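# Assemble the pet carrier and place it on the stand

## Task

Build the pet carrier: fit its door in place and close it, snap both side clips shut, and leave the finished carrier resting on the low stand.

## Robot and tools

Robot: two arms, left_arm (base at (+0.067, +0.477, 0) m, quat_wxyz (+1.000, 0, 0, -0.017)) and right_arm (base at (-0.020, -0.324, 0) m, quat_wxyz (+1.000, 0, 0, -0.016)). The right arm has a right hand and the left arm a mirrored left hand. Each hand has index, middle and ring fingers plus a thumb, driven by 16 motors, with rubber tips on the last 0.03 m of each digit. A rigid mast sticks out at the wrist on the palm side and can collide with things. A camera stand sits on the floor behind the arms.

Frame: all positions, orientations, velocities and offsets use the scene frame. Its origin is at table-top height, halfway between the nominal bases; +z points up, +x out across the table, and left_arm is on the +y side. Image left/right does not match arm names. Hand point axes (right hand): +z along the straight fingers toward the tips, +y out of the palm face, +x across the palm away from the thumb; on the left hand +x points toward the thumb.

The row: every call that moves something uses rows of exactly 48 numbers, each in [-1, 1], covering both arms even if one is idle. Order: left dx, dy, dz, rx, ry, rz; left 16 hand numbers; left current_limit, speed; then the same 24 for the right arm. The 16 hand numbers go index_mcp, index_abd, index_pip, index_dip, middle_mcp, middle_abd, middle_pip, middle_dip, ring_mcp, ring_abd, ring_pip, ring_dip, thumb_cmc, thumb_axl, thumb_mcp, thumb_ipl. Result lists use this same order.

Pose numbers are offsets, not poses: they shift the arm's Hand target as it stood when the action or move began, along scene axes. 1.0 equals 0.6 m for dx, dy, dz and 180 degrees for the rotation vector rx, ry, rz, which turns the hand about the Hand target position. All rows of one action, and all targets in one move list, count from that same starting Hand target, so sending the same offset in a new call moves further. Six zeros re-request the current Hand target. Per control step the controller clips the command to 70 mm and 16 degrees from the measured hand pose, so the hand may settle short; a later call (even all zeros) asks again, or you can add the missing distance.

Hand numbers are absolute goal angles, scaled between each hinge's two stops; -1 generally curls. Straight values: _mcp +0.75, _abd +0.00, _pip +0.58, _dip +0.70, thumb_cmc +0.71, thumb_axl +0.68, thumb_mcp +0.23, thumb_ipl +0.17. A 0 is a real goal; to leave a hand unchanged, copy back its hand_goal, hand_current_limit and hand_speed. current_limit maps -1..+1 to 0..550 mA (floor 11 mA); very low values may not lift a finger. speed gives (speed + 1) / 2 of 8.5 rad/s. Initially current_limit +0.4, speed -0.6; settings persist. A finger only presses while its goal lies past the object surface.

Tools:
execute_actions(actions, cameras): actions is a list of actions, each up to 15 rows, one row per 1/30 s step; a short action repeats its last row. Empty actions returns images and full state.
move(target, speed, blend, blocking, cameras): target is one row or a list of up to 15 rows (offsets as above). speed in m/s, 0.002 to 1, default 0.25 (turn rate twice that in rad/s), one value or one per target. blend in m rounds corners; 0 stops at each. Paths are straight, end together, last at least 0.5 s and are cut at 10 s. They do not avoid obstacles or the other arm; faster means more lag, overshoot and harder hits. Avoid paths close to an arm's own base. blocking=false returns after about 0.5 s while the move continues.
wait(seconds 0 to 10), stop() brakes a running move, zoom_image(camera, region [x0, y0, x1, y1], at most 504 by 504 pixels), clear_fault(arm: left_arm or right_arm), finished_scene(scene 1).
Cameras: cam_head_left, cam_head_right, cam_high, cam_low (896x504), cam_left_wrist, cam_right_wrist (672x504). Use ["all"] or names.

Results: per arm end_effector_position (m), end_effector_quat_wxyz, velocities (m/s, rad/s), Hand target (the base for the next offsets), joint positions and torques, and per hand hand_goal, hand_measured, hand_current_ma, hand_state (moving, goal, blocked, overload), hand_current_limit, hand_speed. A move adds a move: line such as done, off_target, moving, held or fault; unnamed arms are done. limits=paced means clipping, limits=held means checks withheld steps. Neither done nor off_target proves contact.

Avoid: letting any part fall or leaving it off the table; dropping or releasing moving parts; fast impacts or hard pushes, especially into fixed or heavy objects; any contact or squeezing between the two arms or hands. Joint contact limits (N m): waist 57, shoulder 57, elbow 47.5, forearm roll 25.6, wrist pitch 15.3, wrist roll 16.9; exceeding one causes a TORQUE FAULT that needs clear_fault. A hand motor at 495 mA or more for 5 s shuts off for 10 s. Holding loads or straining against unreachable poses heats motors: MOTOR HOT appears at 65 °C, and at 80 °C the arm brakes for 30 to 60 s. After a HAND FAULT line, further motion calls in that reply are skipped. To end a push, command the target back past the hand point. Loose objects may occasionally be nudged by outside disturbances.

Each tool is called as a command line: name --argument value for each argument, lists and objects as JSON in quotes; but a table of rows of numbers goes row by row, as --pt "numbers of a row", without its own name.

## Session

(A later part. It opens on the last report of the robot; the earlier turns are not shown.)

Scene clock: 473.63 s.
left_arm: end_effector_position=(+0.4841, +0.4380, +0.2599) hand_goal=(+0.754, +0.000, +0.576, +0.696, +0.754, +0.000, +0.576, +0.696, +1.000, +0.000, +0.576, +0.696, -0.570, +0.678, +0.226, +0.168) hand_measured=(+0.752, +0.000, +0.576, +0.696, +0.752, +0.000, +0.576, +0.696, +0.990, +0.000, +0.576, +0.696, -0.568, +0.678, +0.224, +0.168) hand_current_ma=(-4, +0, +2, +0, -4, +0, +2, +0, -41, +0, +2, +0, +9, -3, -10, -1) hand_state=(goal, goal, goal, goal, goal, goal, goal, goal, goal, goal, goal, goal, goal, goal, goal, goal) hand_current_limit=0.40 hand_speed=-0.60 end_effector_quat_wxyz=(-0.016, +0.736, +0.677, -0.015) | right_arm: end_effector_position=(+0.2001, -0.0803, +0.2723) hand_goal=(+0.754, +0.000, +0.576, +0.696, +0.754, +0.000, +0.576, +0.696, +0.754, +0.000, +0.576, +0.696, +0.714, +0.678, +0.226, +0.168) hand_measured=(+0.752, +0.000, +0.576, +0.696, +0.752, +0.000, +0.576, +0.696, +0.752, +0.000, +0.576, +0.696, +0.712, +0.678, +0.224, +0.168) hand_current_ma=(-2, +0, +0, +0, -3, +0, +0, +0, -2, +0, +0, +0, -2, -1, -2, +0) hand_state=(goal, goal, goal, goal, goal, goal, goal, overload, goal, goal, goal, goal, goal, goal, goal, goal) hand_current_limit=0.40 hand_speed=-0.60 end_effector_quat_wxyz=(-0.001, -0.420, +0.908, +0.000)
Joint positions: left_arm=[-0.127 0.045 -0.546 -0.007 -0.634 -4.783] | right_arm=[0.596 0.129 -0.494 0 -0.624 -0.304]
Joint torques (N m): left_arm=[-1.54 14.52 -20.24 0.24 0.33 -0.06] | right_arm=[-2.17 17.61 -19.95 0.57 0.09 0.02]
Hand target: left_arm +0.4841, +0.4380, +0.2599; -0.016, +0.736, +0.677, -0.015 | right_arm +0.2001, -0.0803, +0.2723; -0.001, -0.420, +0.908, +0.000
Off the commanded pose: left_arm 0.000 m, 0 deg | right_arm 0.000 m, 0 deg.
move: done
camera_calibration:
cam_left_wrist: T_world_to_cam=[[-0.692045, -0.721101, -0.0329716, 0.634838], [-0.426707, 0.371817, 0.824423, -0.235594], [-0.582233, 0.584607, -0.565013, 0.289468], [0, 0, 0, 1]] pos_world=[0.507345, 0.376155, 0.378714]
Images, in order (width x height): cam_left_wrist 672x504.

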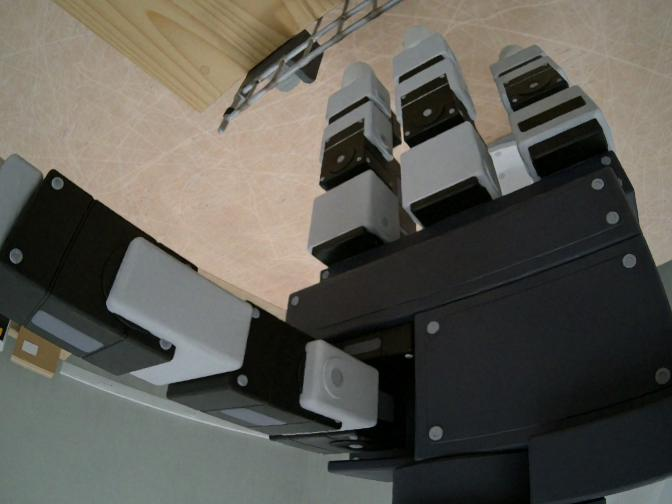

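move --target '[-0.0043,0.0004,-0.1,0,0,0,0.754,0,0.576,0.696,0.754,0,0.576,0.696,1.0,0,0.576,0.696,-0.571,0.678,0.226,0.168,0.4,-0.6,0,0,0,0,0,0,0.754,0,0.576,0.696,0.754,0,0.576,0.696,0.754,0,0.576,0.696,0.714,0.678,0.226,0.168,0.4,-0.6]' --cameras '["cam_left_wrist","cam_low","cam_head_left","cam_high"]' --speed 0.08

zoom_image --camera "cam_left_wrist" --region '[200, 0, 500, 200]'

zoom_image --camera "cam_low" --region '[700, 60, 896, 280]'

zoom_image --camera "cam_head_left" --region '[180, 170, 360, 340]'

Scene clock: 485.63 s.
left_arm: end_effector_position=(+0.4815, +0.4382, +0.2000) hand_goal=(+0.754, +0.000, +0.576, +0.696, +0.754, +0.000, +0.576, +0.696, +1.000, +0.000, +0.576, +0.696, -0.570, +0.678, +0.226, +0.168) hand_measured=(+0.752, +0.000, +0.576, +0.696, +0.752, +0.000, +0.576, +0.696, +0.990, +0.000, +0.576, +0.696, -0.568, +0.678, +0.224, +0.168) hand_current_ma=(-4, +0, +2, +0, -4, +0, +2, +0, -40, +0, +2, +0, +9, -3, -11, -1) hand_state=(goal, goal, goal, goal, goal, goal, goal, goal, goal, goal, goal, goal, goal, goal, goal, goal) hand_current_limit=0.40 hand_speed=-0.60 end_effector_quat_wxyz=(-0.016, +0.736, +0.677, -0.015) | right_arm: end_effector_position=(+0.2001, -0.0803, +0.2723) hand_goal=(+0.754, +0.000, +0.576, +0.696, +0.754, +0.000, +0.576, +0.696, +0.754, +0.000, +0.576, +0.696, +0.714, +0.678, +0.226, +0.168) hand_measured=(+0.752, +0.000, +0.576, +0.696, +0.752, +0.000, +0.576, +0.696, +0.752, +0.000, +0.576, +0.696, +0.712, +0.678, +0.224, +0.168) hand_current_ma=(-2, +0, +0, +0, -3, +0, +0, +0, -2, +0, +0, +0, -2, -1, -2, +0) hand_state=(goal, goal, goal, goal, goal, goal, goal, overload, goal, goal, goal, goal, goal, goal, goal, goal) hand_current_limit=0.40 hand_speed=-0.60 end_effector_quat_wxyz=(-0.001, -0.420, +0.908, +0.000)
Joint positions: left_arm=[-0.127 -0.084 -0.499 -0.01 -0.459 -4.781] | right_arm=[0.596 0.129 -0.494 0 -0.624 -0.304]
Joint torques (N m): left_arm=[-1.02 14.56 -17.58 -0.38 0.26 0.06] | right_arm=[-1.92 15.63 -19.66 0.75 0.03 0.09]
Hand target: left_arm +0.4815, +0.4382, +0.1999; -0.016, +0.736, +0.677, -0.015 | right_arm +0.2001, -0.0803, +0.2723; -0.001, -0.420, +0.908, +0.000
Off the commanded pose: left_arm 0.000 m, 0 deg | right_arm 0.000 m, 0 deg.
move: done
camera_calibration:
cam_left_wrist: T_world_to_cam=[[-0.692085, -0.721061, -0.0330066, 0.631293], [-0.426778, 0.371892, 0.824352, -0.187319], [-0.582134, 0.584608, -0.565114, 0.253861], [0, 0, 0, 1]] pos_world=[0.504745, 0.376455, 0.318714]
Images, in order (width x height): cam_head_left 896x504, cam_high 896x504, cam_low 896x504, cam_left_wrist 672x504.

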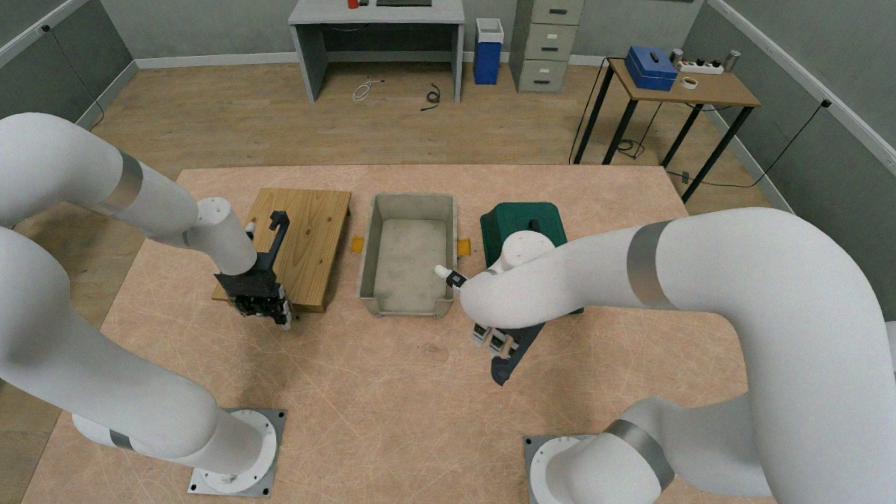

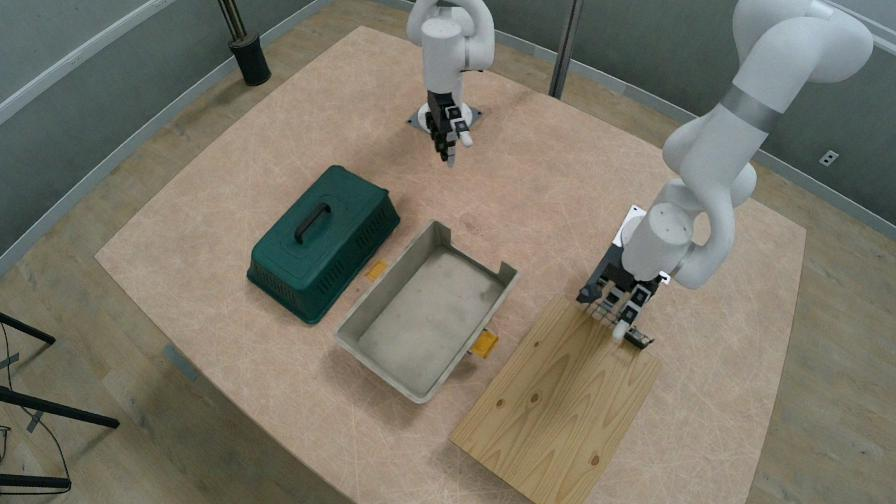

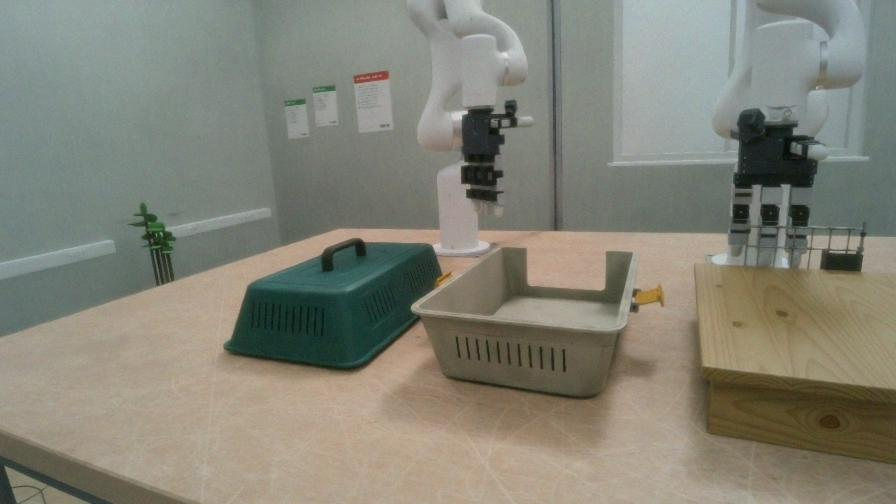

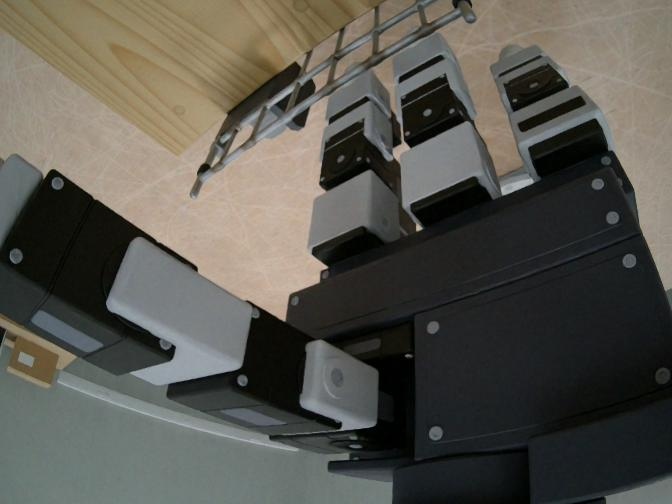

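Scaled by 1.680 from the camera's 672x504 image, which has a finer 960x720 frame.

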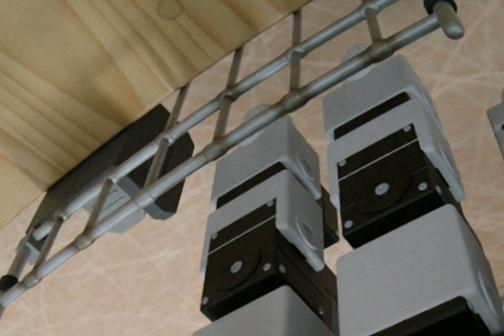

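Scaled by 2.291 from the camera's 896x504 image, which has a finer 1280x720 frame.

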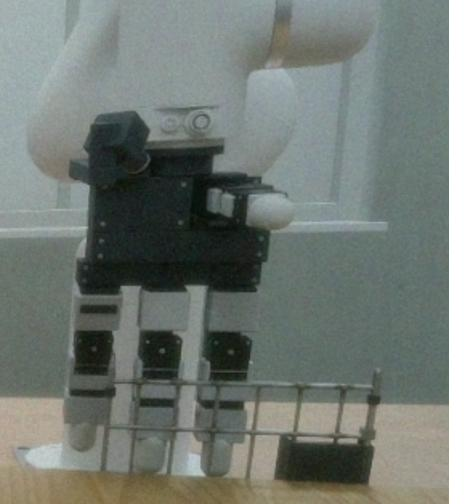

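Scaled by 2.800 from the camera's 896x504 image, which has a finer 1280x720 frame.

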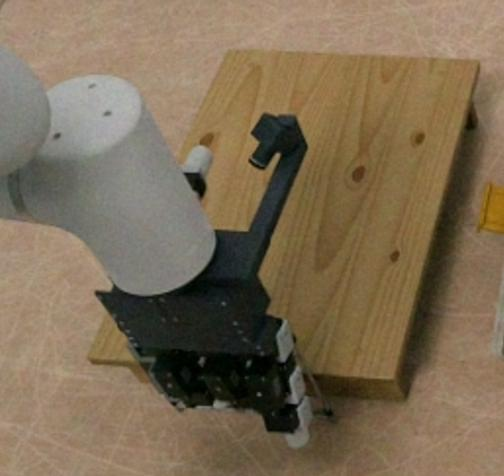

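move --target '[-0.003,0.0003,-0.0667,0,0,0,0.754,0,0.576,0.696,0.754,0,0.576,0.696,1.0,0,0.576,0.696,-0.571,0.678,0.226,0.168,0.4,-0.6,0,0,0,0,0,0,0.754,0,0.576,0.696,0.754,0,0.576,0.696,0.754,0,0.576,0.696,0.714,0.678,0.226,0.168,0.4,-0.6]' --cameras '["cam_left_wrist"]' --speed 0.08

zoom_image --camera "cam_left_wrist" --region '[150, 0, 500, 250]'

Scene clock: 497.30 s.
left_arm: end_effector_position=(+0.4797, +0.4384, +0.1599) hand_goal=(+0.754, +0.000, +0.576, +0.696, +0.754, +0.000, +0.576, +0.696, +1.000, +0.000, +0.576, +0.696, -0.570, +0.678, +0.226, +0.168) hand_measured=(+0.752, +0.000, +0.576, +0.696, +0.752, +0.000, +0.576, +0.696, +0.990, +0.000, +0.576, +0.696, -0.568, +0.678, +0.224, +0.168) hand_current_ma=(-4, +0, +2, +0, -4, +0, +2, +0, -40, +0, +2, +0, +9, -3, -11, -1) hand_state=(goal, goal, goal, goal, goal, goal, goal, goal, goal, goal, goal, goal, goal, goal, goal, goal) hand_current_limit=0.40 hand_speed=-0.60 end_effector_quat_wxyz=(-0.016, +0.736, +0.677, -0.015) | right_arm: end_effector_position=(+0.2001, -0.0803, +0.2723) hand_goal=(+0.754, +0.000, +0.576, +0.696, +0.754, +0.000, +0.576, +0.696, +0.754, +0.000, +0.576, +0.696, +0.714, +0.678, +0.226, +0.168) hand_measured=(+0.752, +0.000, +0.576, +0.696, +0.752, +0.000, +0.576, +0.696, +0.752, +0.000, +0.576, +0.696, +0.712, +0.678, +0.224, +0.168) hand_current_ma=(-2, +0, +0, +0, -3, +0, +0, +0, -2, +0, +0, +0, -2, -1, -2, +0) hand_state=(goal, goal, goal, goal, goal, goal, goal, overload, goal, goal, goal, goal, goal, goal, goal, goal) hand_current_limit=0.40 hand_speed=-0.60 end_effector_quat_wxyz=(-0.001, -0.420, +0.908, +0.000)
Joint positions: left_arm=[-0.127 -0.187 -0.482 -0.013 -0.339 -4.777] | right_arm=[0.596 0.129 -0.494 0 -0.624 -0.304]
Joint torques (N m): left_arm=[-0.47 15.79 -17.27 -0.24 0.28 0.14] | right_arm=[-2.06 18.2 -20.42 0.95 0.43 -0.02]
Hand target: left_arm +0.4797, +0.4384, +0.1599; -0.016, +0.736, +0.677, -0.015 | right_arm +0.2001, -0.0803, +0.2723; -0.001, -0.420, +0.908, +0.000
Off the commanded pose: left_arm 0.000 m, 0 deg | right_arm 0.000 m, 0 deg.
move: done
camera_calibration:
cam_left_wrist: T_world_to_cam=[[-0.692115, -0.721035, -0.0329503, 0.628861], [-0.42673, 0.371942, 0.824355, -0.155231], [-0.582133, 0.584609, -0.565114, 0.230091], [0, 0, 0, 1]] pos_world=[0.502945, 0.376655, 0.278714]
Images, in order (width x height): cam_left_wrist 672x504.

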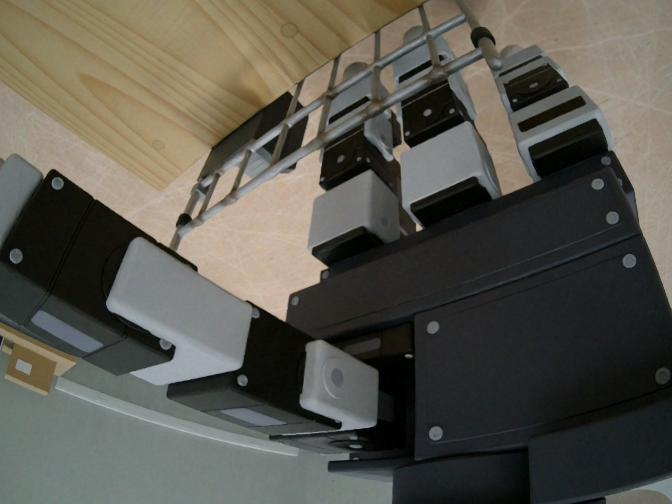

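Scaled by 1.440 from the camera's 672x504 image, which has a finer 960x720 frame.

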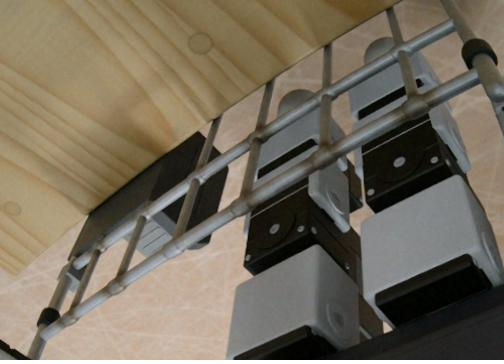

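move --target '[0.0299,-0.0026,-0.0013,0,0,0,0.754,0,0.576,0.696,0.754,0,0.576,0.696,1.0,0,0.576,0.696,-0.571,0.678,0.226,0.168,0.4,-0.6,0,0,0,0,0,0,0.754,0,0.576,0.696,0.754,0,0.576,0.696,0.754,0,0.576,0.696,0.714,0.678,0.226,0.168,0.4,-0.6]' --cameras '["cam_left_wrist","cam_low"]' --speed 0.04

zoom_image --camera "cam_left_wrist" --region '[150, 0, 500, 250]'

Scene clock: 508.47 s.
left_arm: end_effector_position=(+0.4976, +0.4368, +0.1591) hand_goal=(+0.754, +0.000, +0.576, +0.696, +0.754, +0.000, +0.576, +0.696, +1.000, +0.000, +0.576, +0.696, -0.570, +0.678, +0.226, +0.168) hand_measured=(+0.756, +0.000, +0.576, +0.696, +0.756, +0.000, +0.576, +0.696, +0.990, +0.000, +0.576, +0.696, -0.568, +0.678, +0.224, +0.168) hand_current_ma=(+8, +0, +3, +0, +6, +0, +2, +0, -40, +0, +2, +0, +9, -3, -11, -1) hand_state=(goal, goal, goal, goal, goal, goal, goal, goal, goal, goal, goal, goal, goal, goal, goal, goal) hand_current_limit=0.40 hand_speed=-0.60 end_effector_quat_wxyz=(-0.016, +0.736, +0.677, -0.015) | right_arm: end_effector_position=(+0.2001, -0.0803, +0.2723) hand_goal=(+0.754, +0.000, +0.576, +0.696, +0.754, +0.000, +0.576, +0.696, +0.754, +0.000, +0.576, +0.696, +0.714, +0.678, +0.226, +0.168) hand_measured=(+0.752, +0.000, +0.576, +0.696, +0.752, +0.000, +0.576, +0.696, +0.752, +0.000, +0.576, +0.696, +0.712, +0.678, +0.224, +0.168) hand_current_ma=(-2, +0, +0, +0, -3, +0, +0, +0, -2, +0, +0, +0, -2, -1, -2, +0) hand_state=(goal, goal, goal, goal, goal, goal, goal, overload, goal, goal, goal, goal, goal, goal, goal, goal) hand_current_limit=0.40 hand_speed=-0.60 end_effector_quat_wxyz=(-0.001, -0.420, +0.908, +0.000)
Joint positions: left_arm=[-0.124 -0.225 -0.53 -0.013 -0.348 -4.774] | right_arm=[0.596 0.129 -0.494 0 -0.624 -0.304]
Joint torques (N m): left_arm=[0.87 17.36 -18.01 0.24 0.22 0.15] | right_arm=[-2 15.78 -20.16 0.46 -0.11 -0.04]
Hand target: left_arm +0.4976, +0.4368, +0.1591; -0.016, +0.736, +0.677, -0.015 | right_arm +0.2001, -0.0803, +0.2723; -0.001, -0.420, +0.908, +0.000
Off the commanded pose: left_arm 0.000 m, 0 deg | right_arm 0.000 m, 0 deg.
move: done
camera_calibration:
cam_left_wrist: T_world_to_cam=[[-0.692078, -0.721072, -0.0329092, 0.640053], [-0.426654, 0.371872, 0.824426, -0.146372], [-0.582232, 0.584608, -0.565013, 0.241018], [0, 0, 0, 1]] pos_world=[0.520845, 0.375055, 0.277914]
Images, in order (width x height): cam_low 896x504, cam_left_wrist 672x504.

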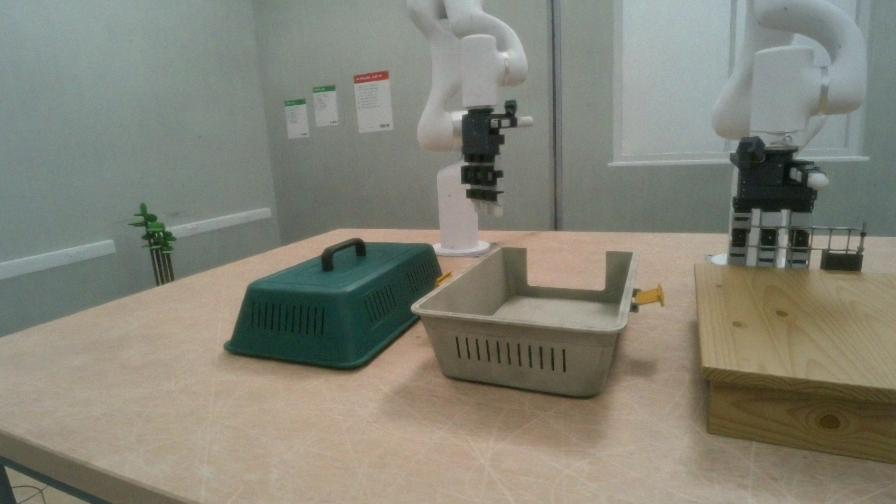

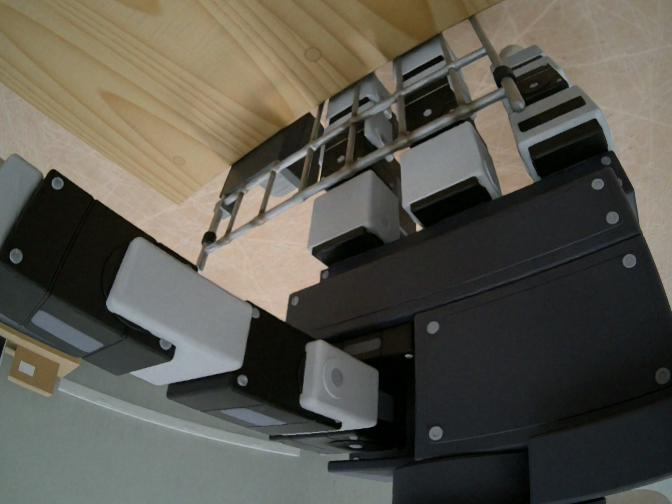

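Scaled by 1.440 from the camera's 672x504 image, which has a finer 960x720 frame.

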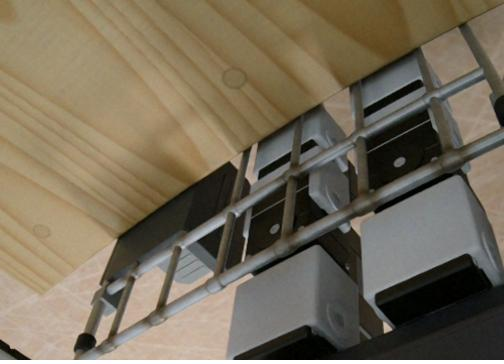

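move --target '[0,0,0,0,0,0,0.754,0,0.576,0.696,0.754,0,0.576,0.696,1.0,0,0.576,0.696,-0.571,0.678,-0.449,0.168,0.2,-0.85,0,0,0,0,0,0,0.754,0,0.576,0.696,0.754,0,0.576,0.696,0.754,0,0.576,0.696,0.714,0.678,0.226,0.168,0.4,-0.6]' --cameras '["cam_left_wrist","cam_low"]' --speed 0.04

zoom_image --camera "cam_left_wrist" --region '[100, 50, 500, 400]'

Scene clock: 524.80 s.
left_arm: end_effector_position=(+0.4976, +0.4368, +0.1591) hand_goal=(+0.754, +0.000, +0.576, +0.696, +0.754, +0.000, +0.576, +0.696, +1.000, +0.000, +0.576, +0.696, -0.570, +0.678, -0.448, +0.168) hand_measured=(+0.756, +0.000, +0.576, +0.696, +0.756, +0.000, +0.576, +0.696, +0.990, +0.000, +0.576, +0.696, -0.568, +0.678, -0.448, +0.168) hand_current_ma=(+8, +0, +3, +0, +6, +0, +2, +0, -40, +0, +2, +0, +9, -3, +1, -1) hand_state=(goal, goal, goal, goal, goal, goal, goal, goal, goal, goal, goal, goal, goal, goal, goal, goal) hand_current_limit=0.20 hand_speed=-0.85 end_effector_quat_wxyz=(-0.016, +0.736, +0.677, -0.015) | right_arm: end_effector_position=(+0.2001, -0.0803, +0.2723) hand_goal=(+0.754, +0.000, +0.576, +0.696, +0.754, +0.000, +0.576, +0.696, +0.754, +0.000, +0.576, +0.696, +0.714, +0.678, +0.226, +0.168) hand_measured=(+0.752, +0.000, +0.576, +0.696, +0.752, +0.000, +0.576, +0.696, +0.752, +0.000, +0.576, +0.696, +0.712, +0.678, +0.224, +0.168) hand_current_ma=(-2, +0, +0, +0, -3, +0, +0, +0, -2, +0, +0, +0, -2, -1, -2, +0) hand_state=(goal, goal, goal, goal, goal, goal, goal, overload, goal, goal, goal, goal, goal, goal, goal, goal) hand_current_limit=0.40 hand_speed=-0.60 end_effector_quat_wxyz=(-0.001, -0.420, +0.908, +0.000)
Joint positions: left_arm=[-0.124 -0.225 -0.53 -0.013 -0.348 -4.774] | right_arm=[0.596 0.129 -0.494 0 -0.624 -0.304]
Joint torques (N m): left_arm=[1.62 17.28 -17.52 -0.1 0.34 0.14] | right_arm=[-0.75 16.35 -19.73 0.67 0.12 -0.01]
Hand target: left_arm +0.4976, +0.4368, +0.1591; -0.016, +0.736, +0.677, -0.015 | right_arm +0.2001, -0.0803, +0.2723; -0.001, -0.420, +0.908, +0.000
Off the commanded pose: left_arm 0.000 m, 0 deg | right_arm 0.000 m, 0 deg.
move: done
camera_calibration:
cam_left_wrist: T_world_to_cam=[[-0.692077, -0.721073, -0.0329125, 0.640054], [-0.426657, 0.371869, 0.824425, -0.146369], [-0.582232, 0.584608, -0.565013, 0.241018], [0, 0, 0, 1]] pos_world=[0.520845, 0.375055, 0.277914]
Images, in order (width x height): cam_low 896x504, cam_left_wrist 672x504.

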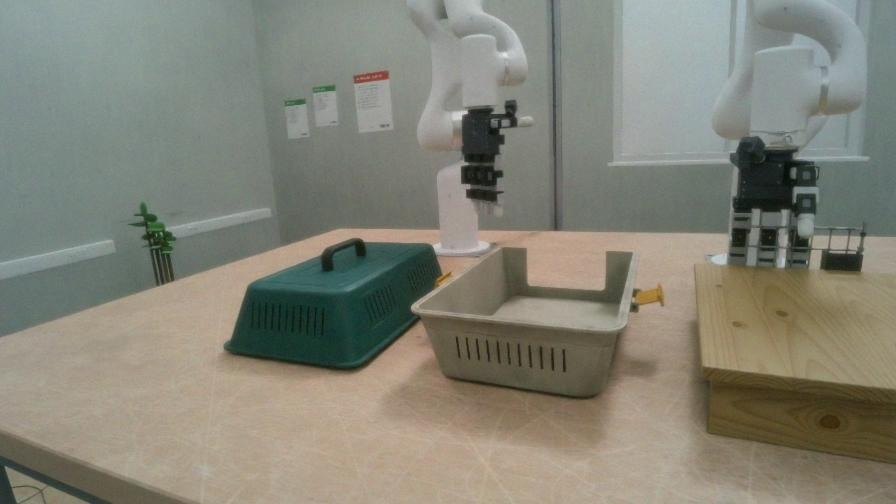

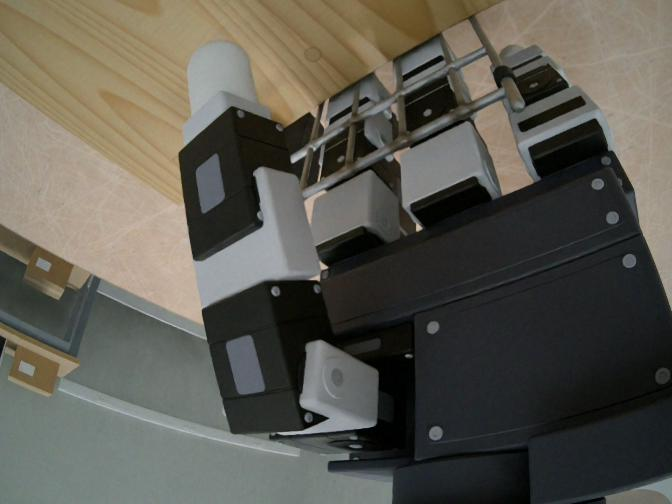

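Scaled by 1.260 from the camera's 672x504 image, which has a finer 960x720 frame.

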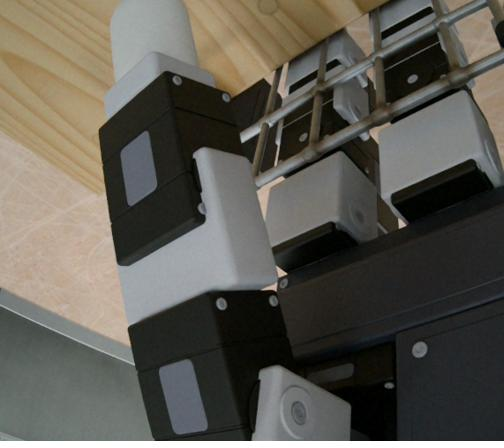

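move --target '[0,0,0,0,0,0,0.754,0,0.576,0.696,0.754,0,0.576,0.696,1.0,0,0.576,0.696,-0.571,0.678,-0.618,-0.05,0.2,-0.9,0,0,0,0,0,0,0.754,0,0.576,0.696,0.754,0,0.576,0.696,0.754,0,0.576,0.696,0.714,0.678,0.226,0.168,0.4,-0.6]' --cameras '["cam_left_wrist","cam_low"]' --speed 0.04

zoom_image --camera "cam_left_wrist" --region '[100, 50, 500, 400]'

zoom_image --camera "cam_low" --region '[700, 60, 896, 280]'

Scene clock: 533.13 s.
left_arm: end_effector_position=(+0.4976, +0.4368, +0.1591) hand_goal=(+0.754, +0.000, +0.576, +0.696, +0.754, +0.000, +0.576, +0.696, +1.000, +0.000, +0.576, +0.696, -0.570, +0.678, -0.618, -0.050) hand_measured=(+0.756, +0.000, +0.576, +0.696, +0.756, +0.000, +0.576, +0.696, +0.990, +0.000, +0.576, +0.696, -0.568, +0.678, -0.616, -0.048) hand_current_ma=(+8, +0, +3, +0, +6, +0, +2, +0, -40, +0, +2, +0, +9, -3, +6, +11) hand_state=(goal, goal, goal, goal, goal, goal, goal, goal, goal, goal, goal, goal, goal, goal, goal, goal) hand_current_limit=0.20 hand_speed=-0.90 end_effector_quat_wxyz=(-0.016, +0.736, +0.677, -0.015) | right_arm: end_effector_position=(+0.2001, -0.0803, +0.2723) hand_goal=(+0.754, +0.000, +0.576, +0.696, +0.754, +0.000, +0.576, +0.696, +0.754, +0.000, +0.576, +0.696, +0.714, +0.678, +0.226, +0.168) hand_measured=(+0.752, +0.000, +0.576, +0.696, +0.752, +0.000, +0.576, +0.696, +0.752, +0.000, +0.576, +0.696, +0.712, +0.678, +0.224, +0.168) hand_current_ma=(-2, +0, +0, +0, -3, +0, +0, +0, -2, +0, +0, +0, -2, -1, -2, +0) hand_state=(goal, goal, goal, goal, goal, goal, goal, overload, goal, goal, goal, goal, goal, goal, goal, goal) hand_current_limit=0.40 hand_speed=-0.60 end_effector_quat_wxyz=(-0.001, -0.420, +0.908, +0.000)
Joint positions: left_arm=[-0.124 -0.225 -0.53 -0.013 -0.348 -4.774] | right_arm=[0.596 0.129 -0.494 0 -0.624 -0.304]
Joint torques (N m): left_arm=[0.92 17.33 -17.08 -0.06 0.33 0.13] | right_arm=[-1.25 16.11 -19.84 1 0.17 0.1]
Hand target: left_arm +0.4976, +0.4368, +0.1591; -0.016, +0.736, +0.677, -0.015 | right_arm +0.2001, -0.0803, +0.2723; -0.001, -0.420, +0.908, +0.000
Off the commanded pose: left_arm 0.000 m, 0 deg | right_arm 0.000 m, 0 deg.
move: done
camera_calibration:
cam_left_wrist: T_world_to_cam=[[-0.692077, -0.721073, -0.0329125, 0.640054], [-0.426657, 0.371869, 0.824425, -0.146369], [-0.582232, 0.584608, -0.565013, 0.241018], [0, 0, 0, 1]] pos_world=[0.520845, 0.375055, 0.277914]
Images, in order (width x height): cam_low 896x504, cam_left_wrist 672x504.

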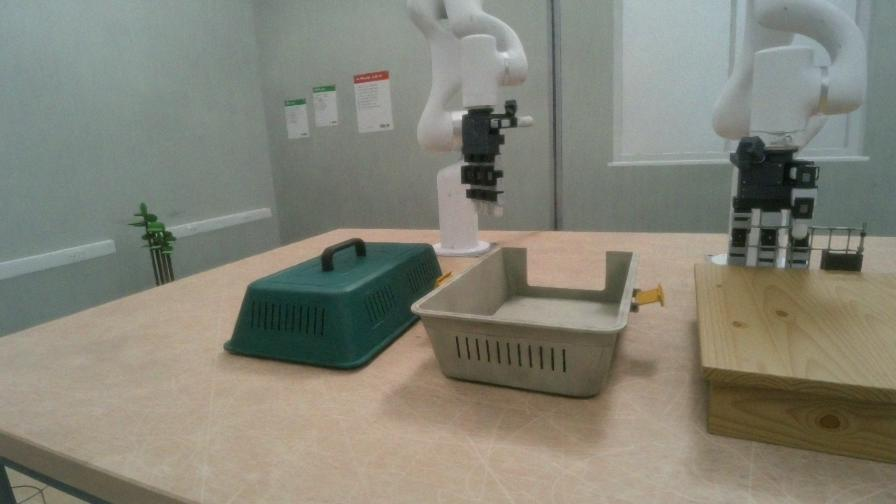

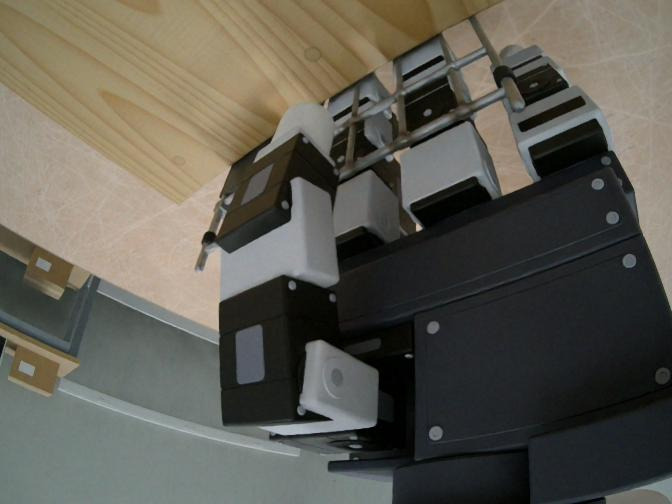

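Scaled by 1.260 from the camera's 672x504 image, which has a finer 960x720 frame.

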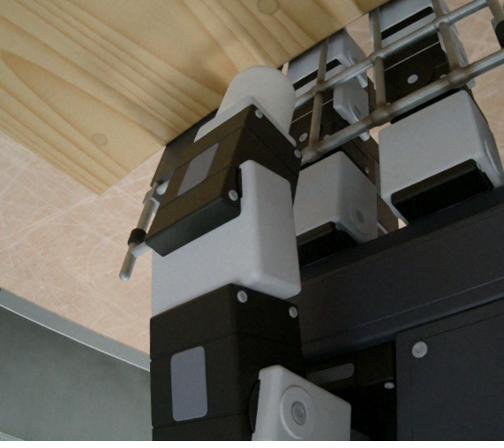

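Scaled by 2.291 from the camera's 896x504 image, which has a finer 1280x720 frame.

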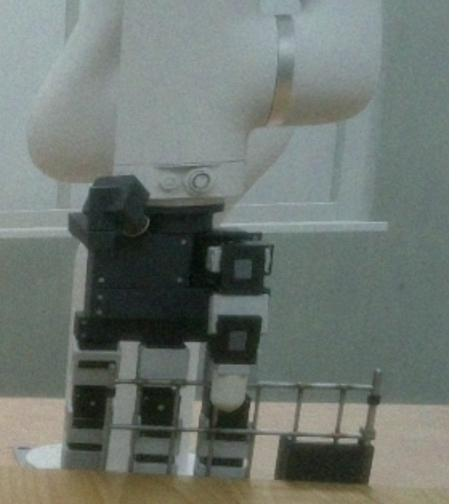

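move --target '[0,0,0,0,0,0,0.754,0,0.576,0.696,0.754,0,0.576,0.696,1.0,0,0.576,0.696,-0.571,0.678,-0.72,-0.2,0.3,-0.9,0,0,0,0,0,0,0.754,0,0.576,0.696,0.754,0,0.576,0.696,0.754,0,0.576,0.696,0.714,0.678,0.226,0.168,0.4,-0.6]' --cameras '["cam_left_wrist","cam_low"]' --speed 0.04

zoom_image --camera "cam_left_wrist" --region '[100, 50, 500, 400]'

zoom_image --camera "cam_low" --region '[700, 60, 896, 280]'

Scene clock: 540.27 s.
left_arm: end_effector_position=(+0.4976, +0.4368, +0.1591) hand_goal=(+0.754, +0.000, +0.576, +0.696, +0.754, +0.000, +0.576, +0.696, +1.000, +0.000, +0.576, +0.696, -0.570, +0.678, -0.720, -0.200) hand_measured=(+0.760, +0.000, +0.578, +0.696, +0.756, +0.000, +0.578, +0.696, +0.990, +0.000, +0.576, +0.696, -0.568, +0.678, -0.684, -0.150) hand_current_ma=(+27, +0, +8, +1, +8, +0, +5, +0, -40, +0, +2, +0, +9, -3, +199, +305) hand_state=(goal, goal, goal, goal, goal, goal, goal, goal, goal, goal, goal, goal, goal, goal, blocked, blocked) hand_current_limit=0.30 hand_speed=-0.90 end_effector_quat_wxyz=(-0.016, +0.736, +0.677, -0.015) | right_arm: end_effector_position=(+0.2001, -0.0803, +0.2723) hand_goal=(+0.754, +0.000, +0.576, +0.696, +0.754, +0.000, +0.576, +0.696, +0.754, +0.000, +0.576, +0.696, +0.714, +0.678, +0.226, +0.168) hand_measured=(+0.752, +0.000, +0.576, +0.696, +0.752, +0.000, +0.576, +0.696, +0.752, +0.000, +0.576, +0.696, +0.712, +0.678, +0.224, +0.168) hand_current_ma=(-2, +0, +0, +0, -3, +0, +0, +0, -2, +0, +0, +0, -2, -1, -2, +0) hand_state=(goal, goal, goal, goal, goal, goal, goal, overload, goal, goal, goal, goal, goal, goal, goal, goal) hand_current_limit=0.40 hand_speed=-0.60 end_effector_quat_wxyz=(-0.001, -0.420, +0.908, +0.000)
Joint positions: left_arm=[-0.124 -0.225 -0.53 -0.013 -0.348 -4.774] | right_arm=[0.596 0.129 -0.494 0 -0.624 -0.304]
Joint torques (N m): left_arm=[0.18 17.93 -16.89 -0.25 0.22 0.13] | right_arm=[-1.64 15.35 -19.49 0.78 0.14 -0.08]
Hand target: left_arm +0.4976, +0.4368, +0.1591; -0.016, +0.736, +0.677, -0.015 | right_arm +0.2001, -0.0803, +0.2723; -0.001, -0.420, +0.908, +0.000
Off the commanded pose: left_arm 0.000 m, 0 deg | right_arm 0.000 m, 0 deg.
move: done
camera_calibration:
cam_left_wrist: T_world_to_cam=[[-0.692077, -0.721073, -0.0329125, 0.640054], [-0.426657, 0.371869, 0.824425, -0.146369], [-0.582232, 0.584608, -0.565013, 0.241018], [0, 0, 0, 1]] pos_world=[0.520845, 0.375055, 0.277914]
Images, in order (width x height): cam_low 896x504, cam_left_wrist 672x504.

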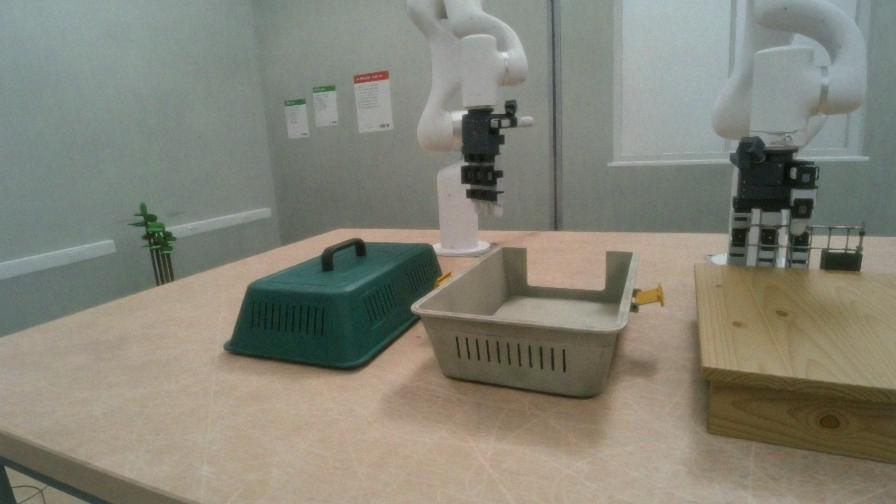

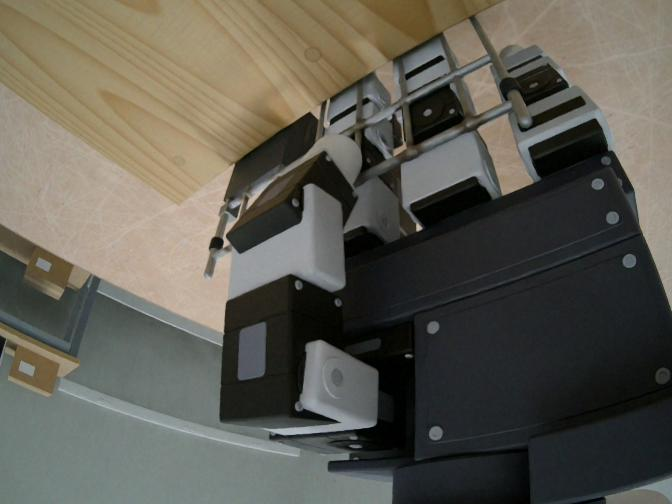

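Scaled by 1.260 from the camera's 672x504 image, which has a finer 960x720 frame.

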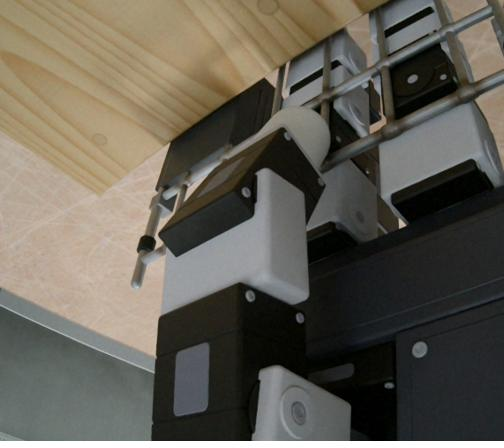

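Scaled by 2.291 from the camera's 896x504 image, which has a finer 1280x720 frame.

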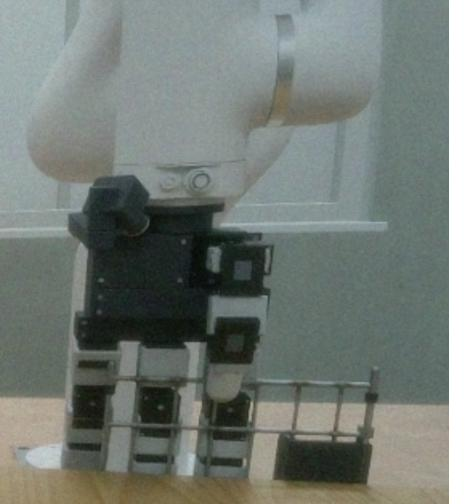

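move --target '[0,0,0.05,0,0,0,0.754,0,0.576,0.696,0.754,0,0.576,0.696,1.0,0,0.576,0.696,-0.571,0.678,-0.75,-0.25,0.45,-0.9,0,0,0,0,0,0,0.754,0,0.576,0.696,0.754,0,0.576,0.696,0.754,0,0.576,0.696,0.714,0.678,0.226,0.168,0.4,-0.6]' --cameras '["cam_left_wrist","cam_low","cam_head_left"]' --speed 0.04

zoom_image --camera "cam_left_wrist" --region '[100, 0, 540, 400]'

zoom_image --camera "cam_low" --region '[700, 60, 896, 280]'

Scene clock: 548.07 s.
left_arm: end_effector_position=(+0.4976, +0.4368, +0.1891) hand_goal=(+0.754, +0.000, +0.576, +0.696, +0.754, +0.000, +0.576, +0.696, +1.000, +0.000, +0.576, +0.696, -0.570, +0.678, -0.750, -0.250) hand_measured=(+0.760, +0.000, +0.578, +0.696, +0.756, +0.000, +0.578, +0.696, +0.990, +0.000, +0.576, +0.696, -0.568, +0.678, -0.684, -0.154) hand_current_ma=(+27, +0, +8, +1, +5, +0, +5, +0, -40, +0, +2, +0, +9, -3, +384, +399) hand_state=(goal, goal, goal, goal, goal, goal, goal, goal, goal, goal, goal, goal, goal, goal, blocked, blocked) hand_current_limit=0.45 hand_speed=-0.90 end_effector_quat_wxyz=(-0.016, +0.736, +0.677, -0.015) | right_arm: end_effector_position=(+0.2001, -0.0803, +0.2723) hand_goal=(+0.754, +0.000, +0.576, +0.696, +0.754, +0.000, +0.576, +0.696, +0.754, +0.000, +0.576, +0.696, +0.714, +0.678, +0.226, +0.168) hand_measured=(+0.752, +0.000, +0.576, +0.696, +0.752, +0.000, +0.576, +0.696, +0.752, +0.000, +0.576, +0.696, +0.712, +0.678, +0.224, +0.168) hand_current_ma=(-2, +0, +0, +0, -3, +0, +0, +0, -2, +0, +0, +0, -2, -1, -2, +0) hand_state=(goal, goal, goal, goal, goal, goal, goal, overload, goal, goal, goal, goal, goal, goal, goal, goal) hand_current_limit=0.40 hand_speed=-0.60 end_effector_quat_wxyz=(-0.001, -0.420, +0.908, +0.000)
Joint positions: left_arm=[-0.124 -0.148 -0.537 -0.01 -0.433 -4.777] | right_arm=[0.596 0.129 -0.494 0 -0.624 -0.304]
Joint torques (N m): left_arm=[0.47 19.32 -19.67 0.14 0 -0.08] | right_arm=[-1.97 18.38 -19.3 0.38 -0.01 -0.11]
Hand target: left_arm +0.4976, +0.4368, +0.1891; -0.016, +0.736, +0.677, -0.015 | right_arm +0.2001, -0.0803, +0.2723; -0.001, -0.420, +0.908, +0.000
Off the commanded pose: left_arm 0.000 m, 0 deg | right_arm 0.000 m, 0 deg.
move: done
camera_calibration:
cam_left_wrist: T_world_to_cam=[[-0.692047, -0.721099, -0.0329683, 0.641052], [-0.426704, 0.37182, 0.824423, -0.171058], [-0.582233, 0.584607, -0.565013, 0.257969], [0, 0, 0, 1]] pos_world=[0.520845, 0.375055, 0.307914]
Images, in order (width x height): cam_head_left 896x504, cam_low 896x504, cam_left_wrist 672x504.

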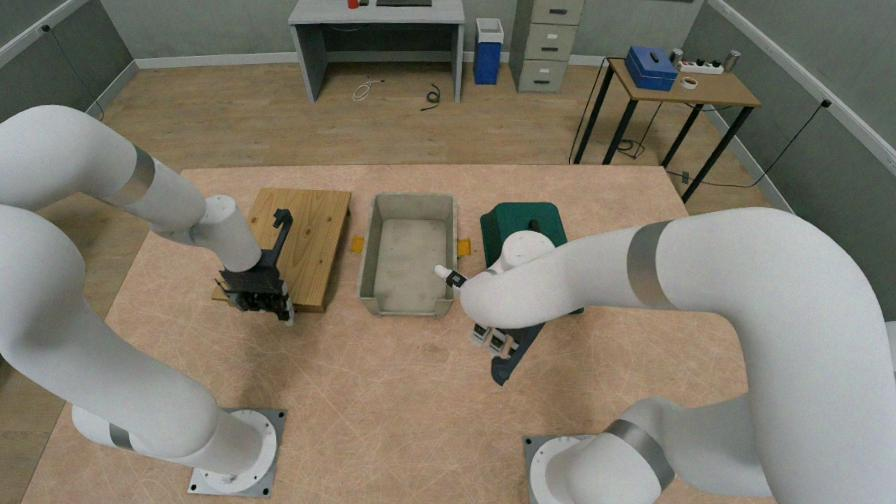

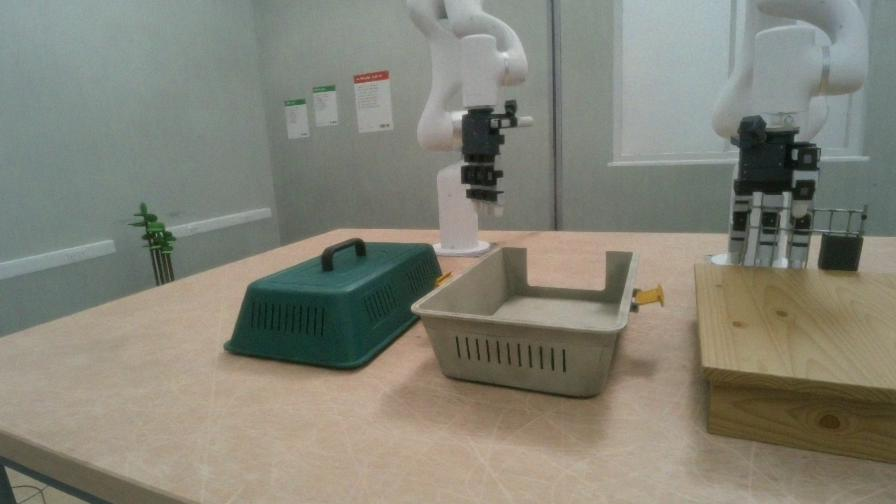

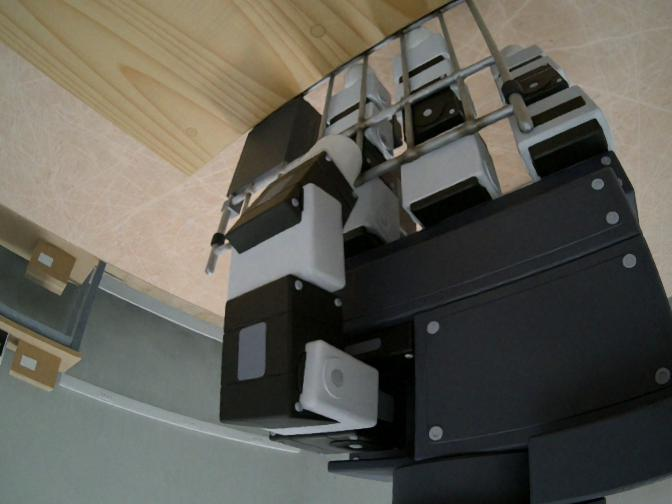

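Scaled by 1.145 from the camera's 672x504 image, which has a finer 960x720 frame.

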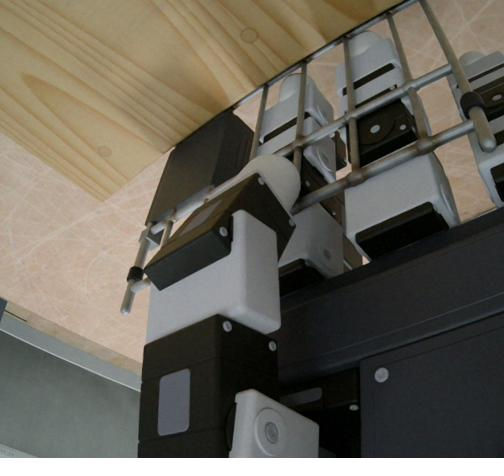

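Scaled by 2.291 from the camera's 896x504 image, which has a finer 1280x720 frame.

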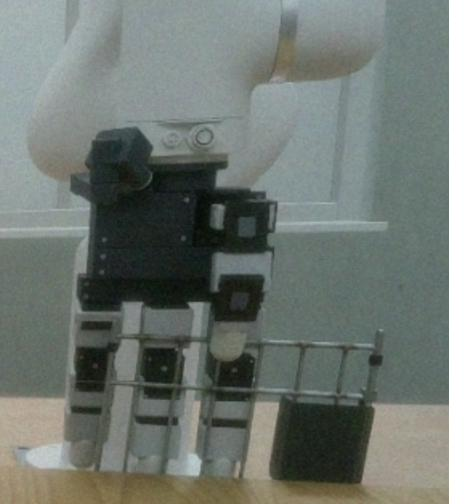

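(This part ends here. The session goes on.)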